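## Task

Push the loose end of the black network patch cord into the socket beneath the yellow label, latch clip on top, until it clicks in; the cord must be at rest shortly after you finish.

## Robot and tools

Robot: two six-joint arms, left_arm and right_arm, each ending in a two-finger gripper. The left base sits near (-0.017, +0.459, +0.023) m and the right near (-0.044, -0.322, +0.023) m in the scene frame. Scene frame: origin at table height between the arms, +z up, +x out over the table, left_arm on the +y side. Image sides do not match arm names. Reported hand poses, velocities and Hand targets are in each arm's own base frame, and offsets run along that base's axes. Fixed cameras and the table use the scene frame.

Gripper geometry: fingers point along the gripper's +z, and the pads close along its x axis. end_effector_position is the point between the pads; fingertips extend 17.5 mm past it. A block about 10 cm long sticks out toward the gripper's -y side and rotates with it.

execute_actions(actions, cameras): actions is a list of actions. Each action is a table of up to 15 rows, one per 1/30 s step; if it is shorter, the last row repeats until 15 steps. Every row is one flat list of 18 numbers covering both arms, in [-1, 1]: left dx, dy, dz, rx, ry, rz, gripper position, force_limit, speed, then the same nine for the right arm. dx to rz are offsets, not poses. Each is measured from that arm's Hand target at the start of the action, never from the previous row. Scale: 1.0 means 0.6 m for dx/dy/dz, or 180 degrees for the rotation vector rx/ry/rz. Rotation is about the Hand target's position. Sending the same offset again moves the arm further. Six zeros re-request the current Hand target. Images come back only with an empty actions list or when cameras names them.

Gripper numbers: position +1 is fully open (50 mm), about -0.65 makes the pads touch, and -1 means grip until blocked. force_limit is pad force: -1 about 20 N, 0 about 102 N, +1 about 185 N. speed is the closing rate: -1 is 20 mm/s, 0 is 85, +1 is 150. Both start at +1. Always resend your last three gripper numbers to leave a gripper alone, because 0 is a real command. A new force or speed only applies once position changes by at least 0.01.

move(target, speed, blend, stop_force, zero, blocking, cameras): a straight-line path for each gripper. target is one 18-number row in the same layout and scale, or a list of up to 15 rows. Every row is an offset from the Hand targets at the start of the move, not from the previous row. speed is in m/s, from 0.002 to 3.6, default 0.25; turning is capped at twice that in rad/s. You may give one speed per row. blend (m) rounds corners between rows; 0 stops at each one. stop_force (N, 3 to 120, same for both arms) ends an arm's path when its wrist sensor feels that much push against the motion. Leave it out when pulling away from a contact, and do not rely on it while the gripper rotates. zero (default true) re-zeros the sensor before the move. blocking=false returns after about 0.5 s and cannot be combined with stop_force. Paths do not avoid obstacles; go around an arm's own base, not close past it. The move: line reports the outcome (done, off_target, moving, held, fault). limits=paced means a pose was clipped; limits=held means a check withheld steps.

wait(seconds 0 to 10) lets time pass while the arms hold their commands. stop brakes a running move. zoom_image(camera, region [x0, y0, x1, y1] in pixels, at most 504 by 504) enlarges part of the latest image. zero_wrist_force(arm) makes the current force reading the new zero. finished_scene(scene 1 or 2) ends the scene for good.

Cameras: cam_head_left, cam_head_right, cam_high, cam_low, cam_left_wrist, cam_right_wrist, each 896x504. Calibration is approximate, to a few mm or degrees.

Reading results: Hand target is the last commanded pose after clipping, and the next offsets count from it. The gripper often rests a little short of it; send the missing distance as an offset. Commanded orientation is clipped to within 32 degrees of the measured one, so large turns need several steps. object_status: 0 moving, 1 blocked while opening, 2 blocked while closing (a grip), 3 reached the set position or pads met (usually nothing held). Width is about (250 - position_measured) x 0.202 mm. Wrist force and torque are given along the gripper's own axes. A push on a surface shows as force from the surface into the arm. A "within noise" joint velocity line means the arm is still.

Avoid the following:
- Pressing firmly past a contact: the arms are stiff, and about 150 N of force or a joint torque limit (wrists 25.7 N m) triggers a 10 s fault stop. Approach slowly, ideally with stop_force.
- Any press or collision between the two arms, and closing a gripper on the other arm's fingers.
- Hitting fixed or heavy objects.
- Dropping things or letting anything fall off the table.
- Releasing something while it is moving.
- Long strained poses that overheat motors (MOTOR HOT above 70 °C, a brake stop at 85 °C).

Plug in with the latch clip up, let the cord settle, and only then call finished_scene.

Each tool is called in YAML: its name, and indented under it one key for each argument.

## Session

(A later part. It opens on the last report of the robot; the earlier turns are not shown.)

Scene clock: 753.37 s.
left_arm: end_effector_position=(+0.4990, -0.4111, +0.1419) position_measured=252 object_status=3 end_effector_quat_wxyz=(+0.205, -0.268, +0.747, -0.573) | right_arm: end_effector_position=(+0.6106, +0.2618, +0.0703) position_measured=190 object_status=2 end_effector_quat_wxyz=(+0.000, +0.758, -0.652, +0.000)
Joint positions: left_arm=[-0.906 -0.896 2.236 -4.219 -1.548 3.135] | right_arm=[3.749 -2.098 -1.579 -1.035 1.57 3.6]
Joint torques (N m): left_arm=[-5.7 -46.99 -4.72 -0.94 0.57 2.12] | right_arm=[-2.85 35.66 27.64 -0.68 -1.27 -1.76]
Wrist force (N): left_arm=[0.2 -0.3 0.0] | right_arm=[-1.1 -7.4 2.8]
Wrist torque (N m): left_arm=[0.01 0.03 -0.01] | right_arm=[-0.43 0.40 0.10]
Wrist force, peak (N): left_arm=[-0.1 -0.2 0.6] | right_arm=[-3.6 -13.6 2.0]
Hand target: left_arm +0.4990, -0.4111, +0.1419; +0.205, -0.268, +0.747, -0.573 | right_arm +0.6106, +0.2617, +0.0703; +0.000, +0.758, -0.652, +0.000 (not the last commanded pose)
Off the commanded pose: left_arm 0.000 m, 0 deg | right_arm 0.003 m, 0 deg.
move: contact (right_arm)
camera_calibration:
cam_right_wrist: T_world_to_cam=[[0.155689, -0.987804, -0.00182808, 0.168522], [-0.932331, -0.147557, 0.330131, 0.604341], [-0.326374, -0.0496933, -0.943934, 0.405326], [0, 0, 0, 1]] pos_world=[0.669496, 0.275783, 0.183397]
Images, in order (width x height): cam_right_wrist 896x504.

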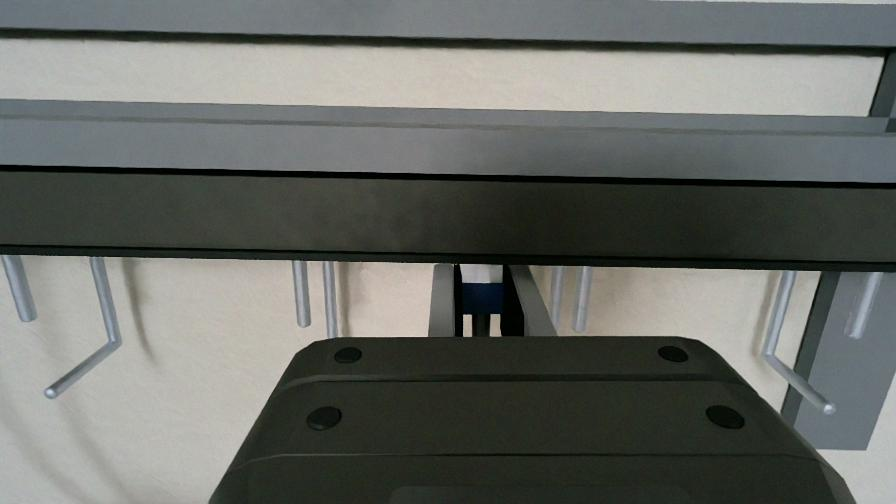

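move:
  target: [0,0,0,0,0,0,-1,-0.5,-0.5,-0.006,-0.0009,0,0,0,0,-1,-0.7,-1]
  speed: 0.003
  stop_force: 15
  zero: false
  cameras: ["cam_right_wrist"]

zoom_image:
  camera: "cam_right_wrist"
  region: [420, 230, 540, 340]

Scene clock: 768.90 s.
left_arm: end_effector_position=(+0.4990, -0.4111, +0.1419) position_measured=252 object_status=3 end_effector_quat_wxyz=(+0.205, -0.268, +0.747, -0.573) | right_arm: end_effector_position=(+0.6104, +0.2617, +0.0703) position_measured=190 object_status=2 end_effector_quat_wxyz=(+0.000, +0.758, -0.652, +0.000)
Joint positions: left_arm=[-0.906 -0.896 2.236 -4.219 -1.548 3.135] | right_arm=[3.749 -2.098 -1.58 -1.035 1.57 3.6]
Joint torques (N m): left_arm=[-5.01 -47.11 -3.94 -1.02 0.56 2.06] | right_arm=[-3.43 36.48 26.31 -1.64 2.17 0.36]
Wrist force (N): left_arm=[-0.1 -0.3 0.2] | right_arm=[-2.3 -12.2 2.8]
Wrist torque (N m): left_arm=[0.01 0.08 -0.01] | right_arm=[-0.54 0.37 0.09]
Wrist force, peak (N): left_arm=[-0.5 -0.3 0.4] | right_arm=[-4.9 -18.2 1.9]
Hand target: left_arm +0.4990, -0.4111, +0.1419; +0.205, -0.268, +0.747, -0.573 | right_arm +0.6104, +0.2616, +0.0703; +0.000, +0.758, -0.652, +0.000 (not the last commanded pose)
Off the commanded pose: left_arm 0.000 m, 0 deg | right_arm 0.003 m, 0 deg.
move: contact (right_arm)
camera_calibration:
cam_right_wrist: T_world_to_cam=[[0.155729, -0.987798, -0.00175384, 0.168412], [-0.932293, -0.147565, 0.330232, 0.604097], [-0.326462, -0.0497918, -0.943898, 0.405335], [0, 0, 0, 1]] pos_world=[0.669296, 0.275683, 0.183398]
Images, in order (width x height): cam_right_wrist 896x504.

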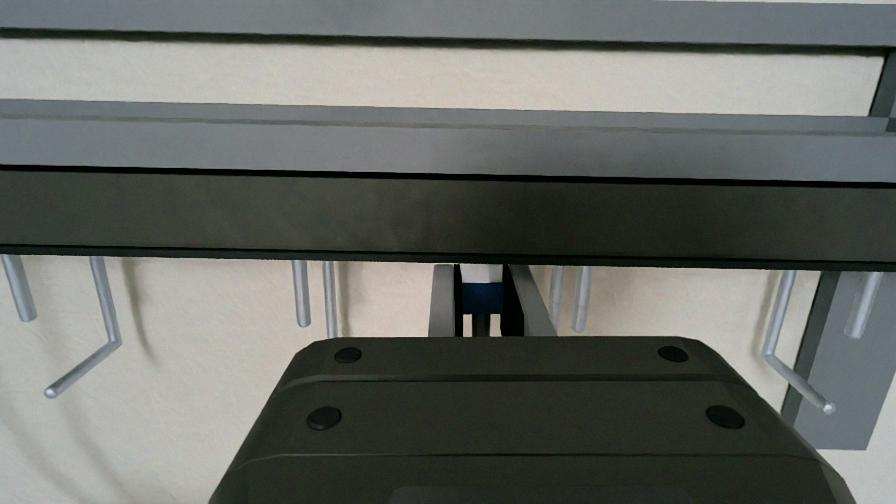

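Scaled by 4.200 from the camera's 896x504 image, which has a finer 1280x720 frame.

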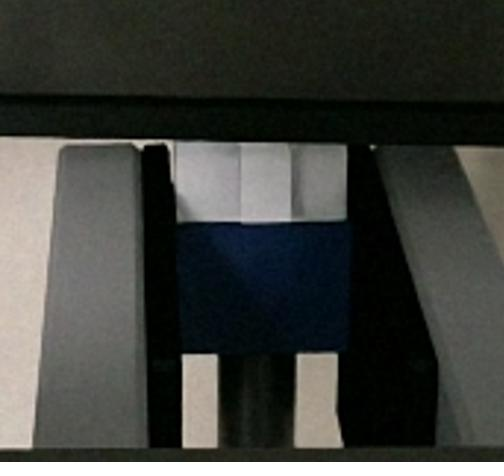

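move:
  target: [0,0,0,0,0,0,-1,-0.5,-0.5,0.0035,0.0006,0,0,0,0,-1,-0.7,-1]
  speed: 0.005
  stop_force: 30

move:
  target: [0,0,0,0,0,0,-1,-0.5,-0.5,-0.0012,-0.0002,0,0,0,0,-1,-0.7,-1]
  speed: 0.005

move:
  target: [0,0,0,0,0,0,-1,-0.5,-0.5,0,0,0,0,0,0,-0.05,-0.7,-1]
  cameras: ["cam_right_wrist"]

zoom_image:
  camera: "cam_right_wrist"
  region: [420, 230, 540, 340]

Scene clock: 784.90 s.
left_arm: end_effector_position=(+0.4990, -0.4111, +0.1419) position_measured=252 object_status=3 end_effector_quat_wxyz=(+0.205, -0.268, +0.747, -0.573) | right_arm: end_effector_position=(+0.6112, +0.2618, +0.0702) position_measured=190 object_status=2 end_effector_quat_wxyz=(+0.000, +0.758, -0.652, +0.000)
Joint positions: left_arm=[-0.906 -0.896 2.236 -4.219 -1.548 3.135] | right_arm=[3.748 -2.1 -1.577 -1.037 1.571 3.599]
Joint torques (N m): left_arm=[-3.95 -46.94 -4.44 -0.97 0.63 2.14] | right_arm=[6.94 50.94 19.27 8.02 -1.28 1.58]
Wrist force (N): left_arm=[-0.3 0.0 0.3] | right_arm=[-3.7 14.3 0.9]
Wrist torque (N m): left_arm=[0.06 0.10 -0.01] | right_arm=[0.06 0.37 0.14]
Wrist force, peak (N): left_arm=[-0.3 -0.4 0.5] | right_arm=[-0.5 21.7 1.1]
Hand target: left_arm +0.4990, -0.4111, +0.1419; +0.205, -0.268, +0.747, -0.573 | right_arm +0.6112, +0.2618, +0.0702; +0.000, +0.758, -0.652, +0.000 (not the last commanded pose)
Off the commanded pose: left_arm 0.000 m, 0 deg | right_arm 0.001 m, 0 deg.
move: contact (right_arm)

Scene clock: 785.60 s.
left_arm: end_effector_position=(+0.4990, -0.4111, +0.1419) position_measured=252 object_status=3 end_effector_quat_wxyz=(+0.205, -0.268, +0.747, -0.573) | right_arm: end_effector_position=(+0.6105, +0.2617, +0.0703) position_measured=190 object_status=2 end_effector_quat_wxyz=(+0.000, +0.758, -0.652, +0.000)
Joint positions: left_arm=[-0.906 -0.896 2.236 -4.219 -1.548 3.135] | right_arm=[3.749 -2.098 -1.579 -1.036 1.57 3.599]
Joint torques (N m): left_arm=[-4.13 -46.78 -4.23 -1.01 0.57 2.04] | right_arm=[10.48 47.58 10.75 1.76 -2.07 1.92]
Wrist force (N): left_arm=[-0.1 -0.2 0.3] | right_arm=[-4.5 -12.9 3.3]
Wrist torque (N m): left_arm=[0.02 0.07 -0.01] | right_arm=[-0.50 0.36 0.07]
Wrist force, peak (N): left_arm=[-0.2 -0.7 0.2] | right_arm=[-3.7 14.4 1.3]
Hand target: left_arm +0.4990, -0.4111, +0.1419; +0.205, -0.268, +0.747, -0.573 | right_arm +0.6105, +0.2617, +0.0702; +0.000, +0.758, -0.652, +0.000
Off the commanded pose: left_arm 0.000 m, 0 deg | right_arm 0.000 m, 0 deg.
move: done

Scene clock: 786.13 s.
left_arm: end_effector_position=(+0.4990, -0.4111, +0.1419) position_measured=252 object_status=3 end_effector_quat_wxyz=(+0.205, -0.268, +0.747, -0.573) | right_arm: end_effector_position=(+0.6105, +0.2617, +0.0702) position_measured=160 object_status=3 end_effector_quat_wxyz=(+0.000, +0.758, -0.652, +0.000)
Joint positions: left_arm=[-0.906 -0.896 2.236 -4.219 -1.548 3.135] | right_arm=[3.749 -2.098 -1.579 -1.036 1.57 3.599]
Joint torques (N m): left_arm=[-3.67 -47.06 -4.04 -1.05 0.56 2.06] | right_arm=[8.91 41.74 21.92 0.6 -1.81 1.5]
Wrist force (N): left_arm=[0.0 -0.2 0.4] | right_arm=[-2.6 0.1 2.1]
Wrist torque (N m): left_arm=[0.02 0.06 -0.01] | right_arm=[-0.29 0.42 0.06]
Wrist force, peak (N): left_arm=[-0.3 -0.1 0.3] | right_arm=[-3.9 -12.8 2.6]
Hand target: left_arm +0.4990, -0.4111, +0.1419; +0.205, -0.268, +0.747, -0.573 | right_arm +0.6105, +0.2617, +0.0702; +0.000, +0.758, -0.652, +0.000
Off the commanded pose: left_arm 0.000 m, 0 deg | right_arm 0.000 m, 0 deg.
move: done
camera_calibration:
cam_right_wrist: T_world_to_cam=[[0.155756, -0.987794, -0.00172528, 0.168372], [-0.932143, -0.147558, 0.33066, 0.60404], [-0.326879, -0.049894, -0.943748, 0.405553], [0, 0, 0, 1]] pos_world=[0.669394, 0.275682, 0.183298]
Images, in order (width x height): cam_right_wrist 896x504.

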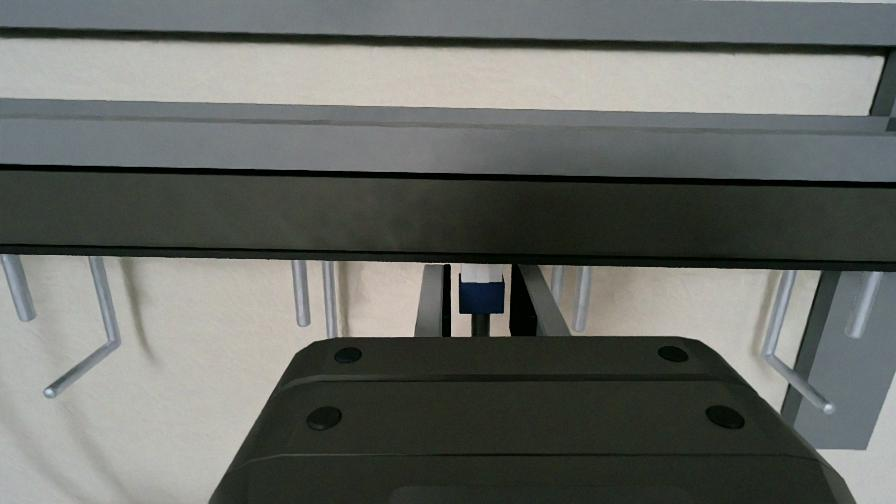

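Scaled by 4.200 from the camera's 896x504 image, which has a finer 1280x720 frame.

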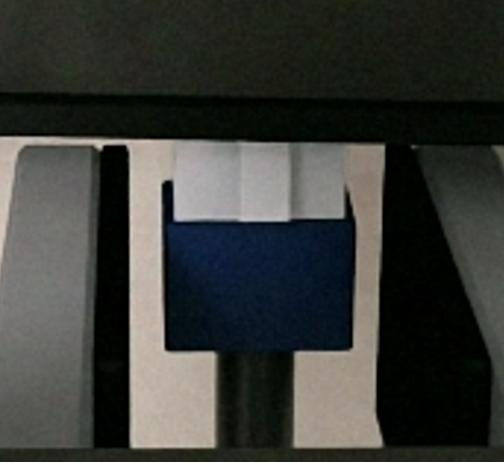

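move:
  target: [0,0,0,0,0,0,-1,-0.5,-0.5,0,0,0.22,0,0,0,-0.05,-0.7,-1]
  speed: 0.08
  cameras: ["cam_left_wrist","cam_right_wrist","cam_head_left"]

zoom_image:
  camera: "cam_left_wrist"
  region: [410, 190, 500, 270]

zoom_image:
  camera: "cam_right_wrist"
  region: [412, 150, 518, 256]

Scene clock: 800.90 s.
left_arm: end_effector_position=(+0.4990, -0.4111, +0.1419) position_measured=252 object_status=3 end_effector_quat_wxyz=(+0.205, -0.268, +0.747, -0.573) | right_arm: end_effector_position=(+0.6105, +0.2617, +0.2023) position_measured=160 object_status=3 end_effector_quat_wxyz=(+0.000, +0.758, -0.652, +0.000)
Joint positions: left_arm=[-0.906 -0.896 2.236 -4.219 -1.548 3.135] | right_arm=[3.749 -1.981 -1.394 -1.338 1.57 3.599]
Joint torques (N m): left_arm=[-3.07 -46.77 -3.8 -1.13 0.6 2.06] | right_arm=[-2.91 34.79 17.2 5.62 0.3 -1.67]
Wrist force (N): left_arm=[0.1 -0.3 0.2] | right_arm=[-2.6 0.5 2.0]
Wrist torque (N m): left_arm=[0.01 0.04 -0.01] | right_arm=[-0.21 0.38 0.07]
Wrist force, peak (N): left_arm=[0.0 -0.4 0.5] | right_arm=[-2.4 0.3 3.6]
Hand target: left_arm +0.4990, -0.4111, +0.1419; +0.205, -0.268, +0.747, -0.573 | right_arm +0.6105, +0.2617, +0.2022; +0.000, +0.758, -0.652, +0.000
Off the commanded pose: left_arm 0.000 m, 0 deg | right_arm 0.000 m, 0 deg.
move: done
camera_calibration:
cam_left_wrist: T_world_to_cam=[[-0.76326, -0.645957, 0.0132198, 0.123339], [-0.37787, 0.429705, -0.820103, 0.501202], [0.52407, -0.630946, -0.572064, -0.305498], [0, 0, 0, 1]] pos_world=[0.443631, -0.328451, 0.234642]
cam_right_wrist: T_world_to_cam=[[0.15576, -0.987793, -0.00171074, 0.168591], [-0.932173, -0.147562, 0.330572, 0.560443], [-0.32679, -0.0498953, -0.943779, 0.530078], [0, 0, 0, 1]] pos_world=[0.669394, 0.275682, 0.315298]
Images, in order (width x height): cam_head_left 896x504, cam_left_wrist 896x504, cam_right_wrist 896x504.

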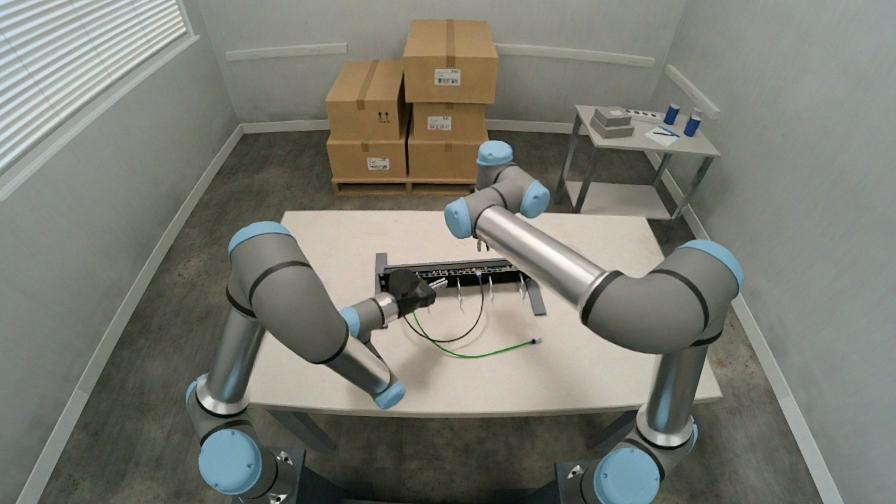

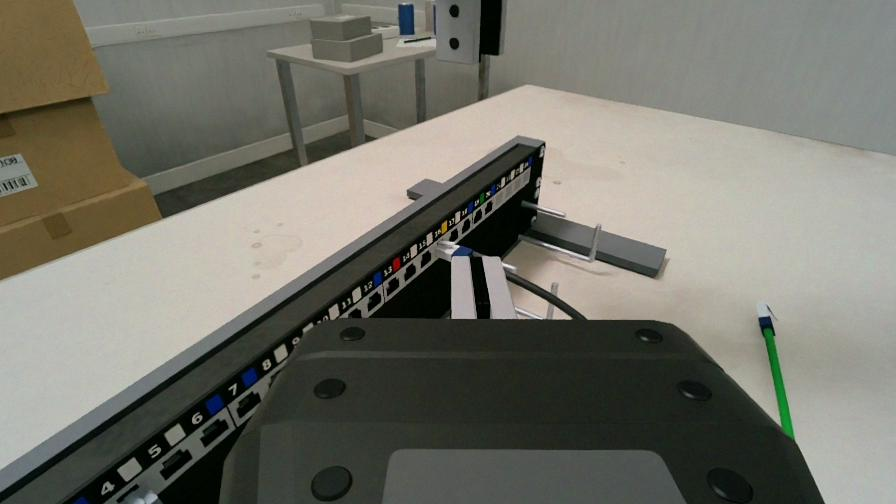

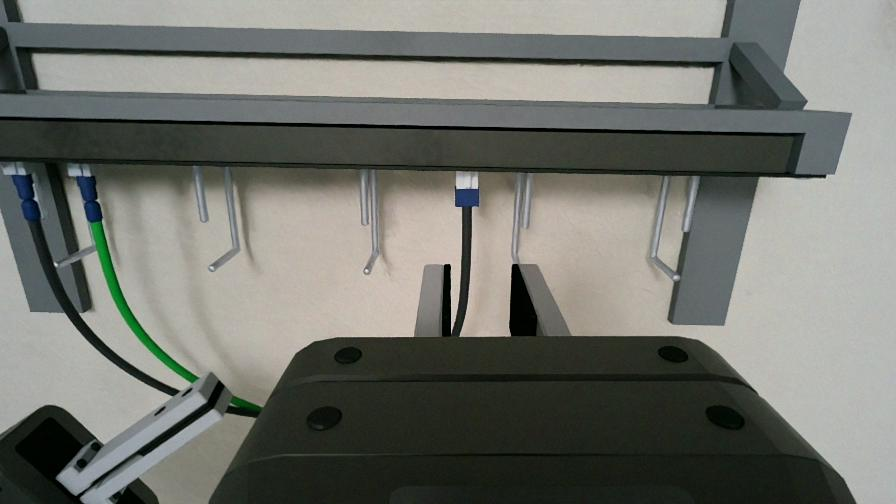

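Scaled by 5.600 from the camera's 896x504 image, which has a finer 1280x720 frame.

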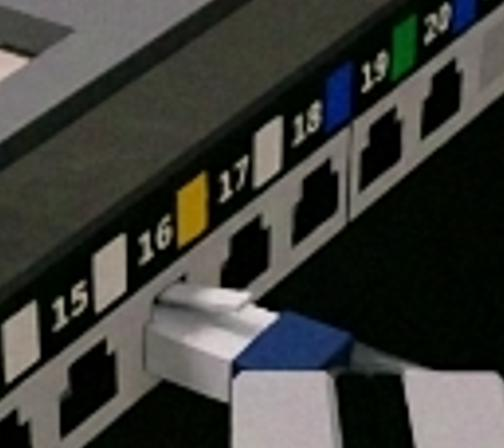

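Scaled by 4.755 from the camera's 896x504 image, which has a finer 1280x720 frame.

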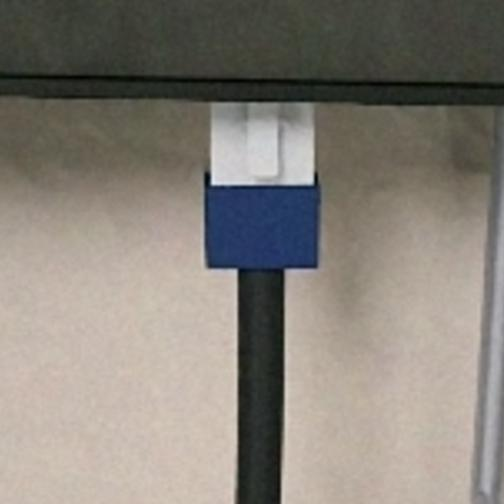

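move:
  target: [-0.03,0.03,0.12,0,0,0,-1,-0.5,-0.5,0,0,0.03,0,0,0,-0.05,-0.7,-1]
  speed: 0.1
  cameras: ["cam_right_wrist"]

zoom_image:
  camera: "cam_right_wrist"
  region: [412, 150, 518, 256]

Scene clock: 812.73 s.
left_arm: end_effector_position=(+0.4809, -0.3931, +0.2139) position_measured=252 object_status=3 end_effector_quat_wxyz=(+0.205, -0.268, +0.747, -0.573) | right_arm: end_effector_position=(+0.6105, +0.2617, +0.2203) position_measured=160 object_status=3 end_effector_quat_wxyz=(+0.000, +0.758, -0.652, +0.000)
Joint positions: left_arm=[-0.915 -1.133 2.315 -4.061 -1.539 3.133] | right_arm=[3.749 -1.972 -1.36 -1.381 1.57 3.599]
Joint torques (N m): left_arm=[-2.77 -33.7 -22.9 -4.1 -0.51 -2.07] | right_arm=[-0.39 37.89 17.65 5.63 1.71 -1.25]
Wrist force (N): left_arm=[0.3 -0.6 0.0] | right_arm=[-2.5 0.4 2.0]
Wrist torque (N m): left_arm=[0.00 0.03 0.06] | right_arm=[-0.21 0.35 0.09]
Wrist force, peak (N): left_arm=[0.5 -2.1 -1.0] | right_arm=[-3.0 0.0 2.3]
Hand target: left_arm +0.4810, -0.3931, +0.2139; +0.205, -0.268, +0.747, -0.573 | right_arm +0.6105, +0.2617, +0.2202; +0.000, +0.758, -0.652, +0.000
Off the commanded pose: left_arm 0.000 m, 0 deg | right_arm 0.000 m, 0 deg.
move: done
camera_calibration:
cam_right_wrist: T_world_to_cam=[[0.15576, -0.987793, -0.00171074, 0.168622], [-0.932173, -0.147562, 0.330572, 0.554493], [-0.32679, -0.0498953, -0.943779, 0.547066], [0, 0, 0, 1]] pos_world=[0.669394, 0.275682, 0.333298]
Images, in order (width x height): cam_right_wrist 896x504.

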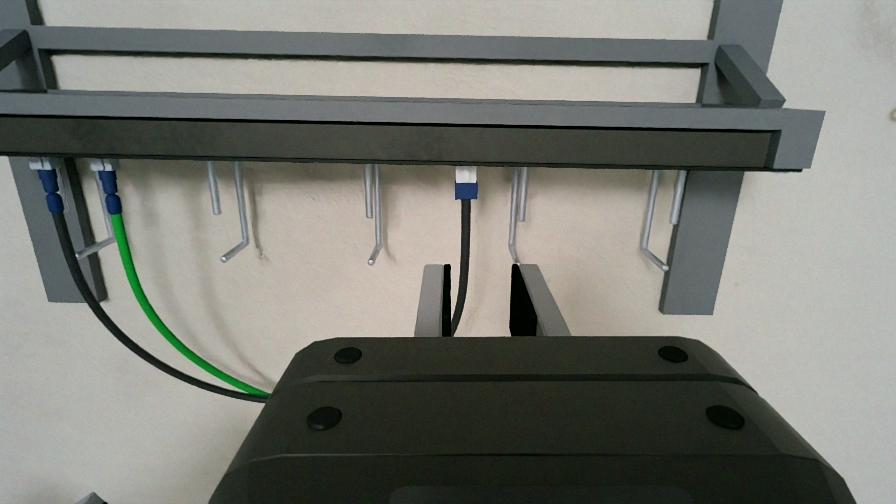

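Scaled by 4.755 from the camera's 896x504 image, which has a finer 1280x720 frame.

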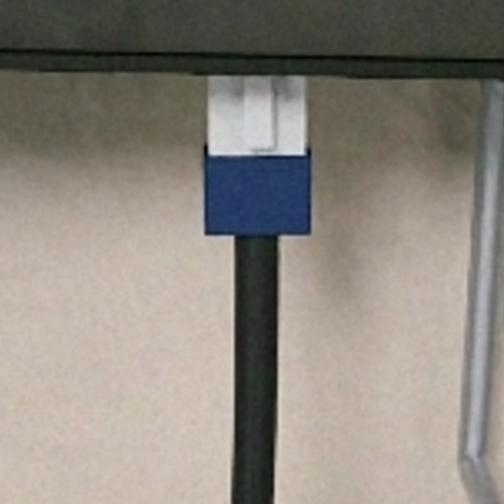

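finished_scene:
  scene: 2

The scene is finished: the task was done.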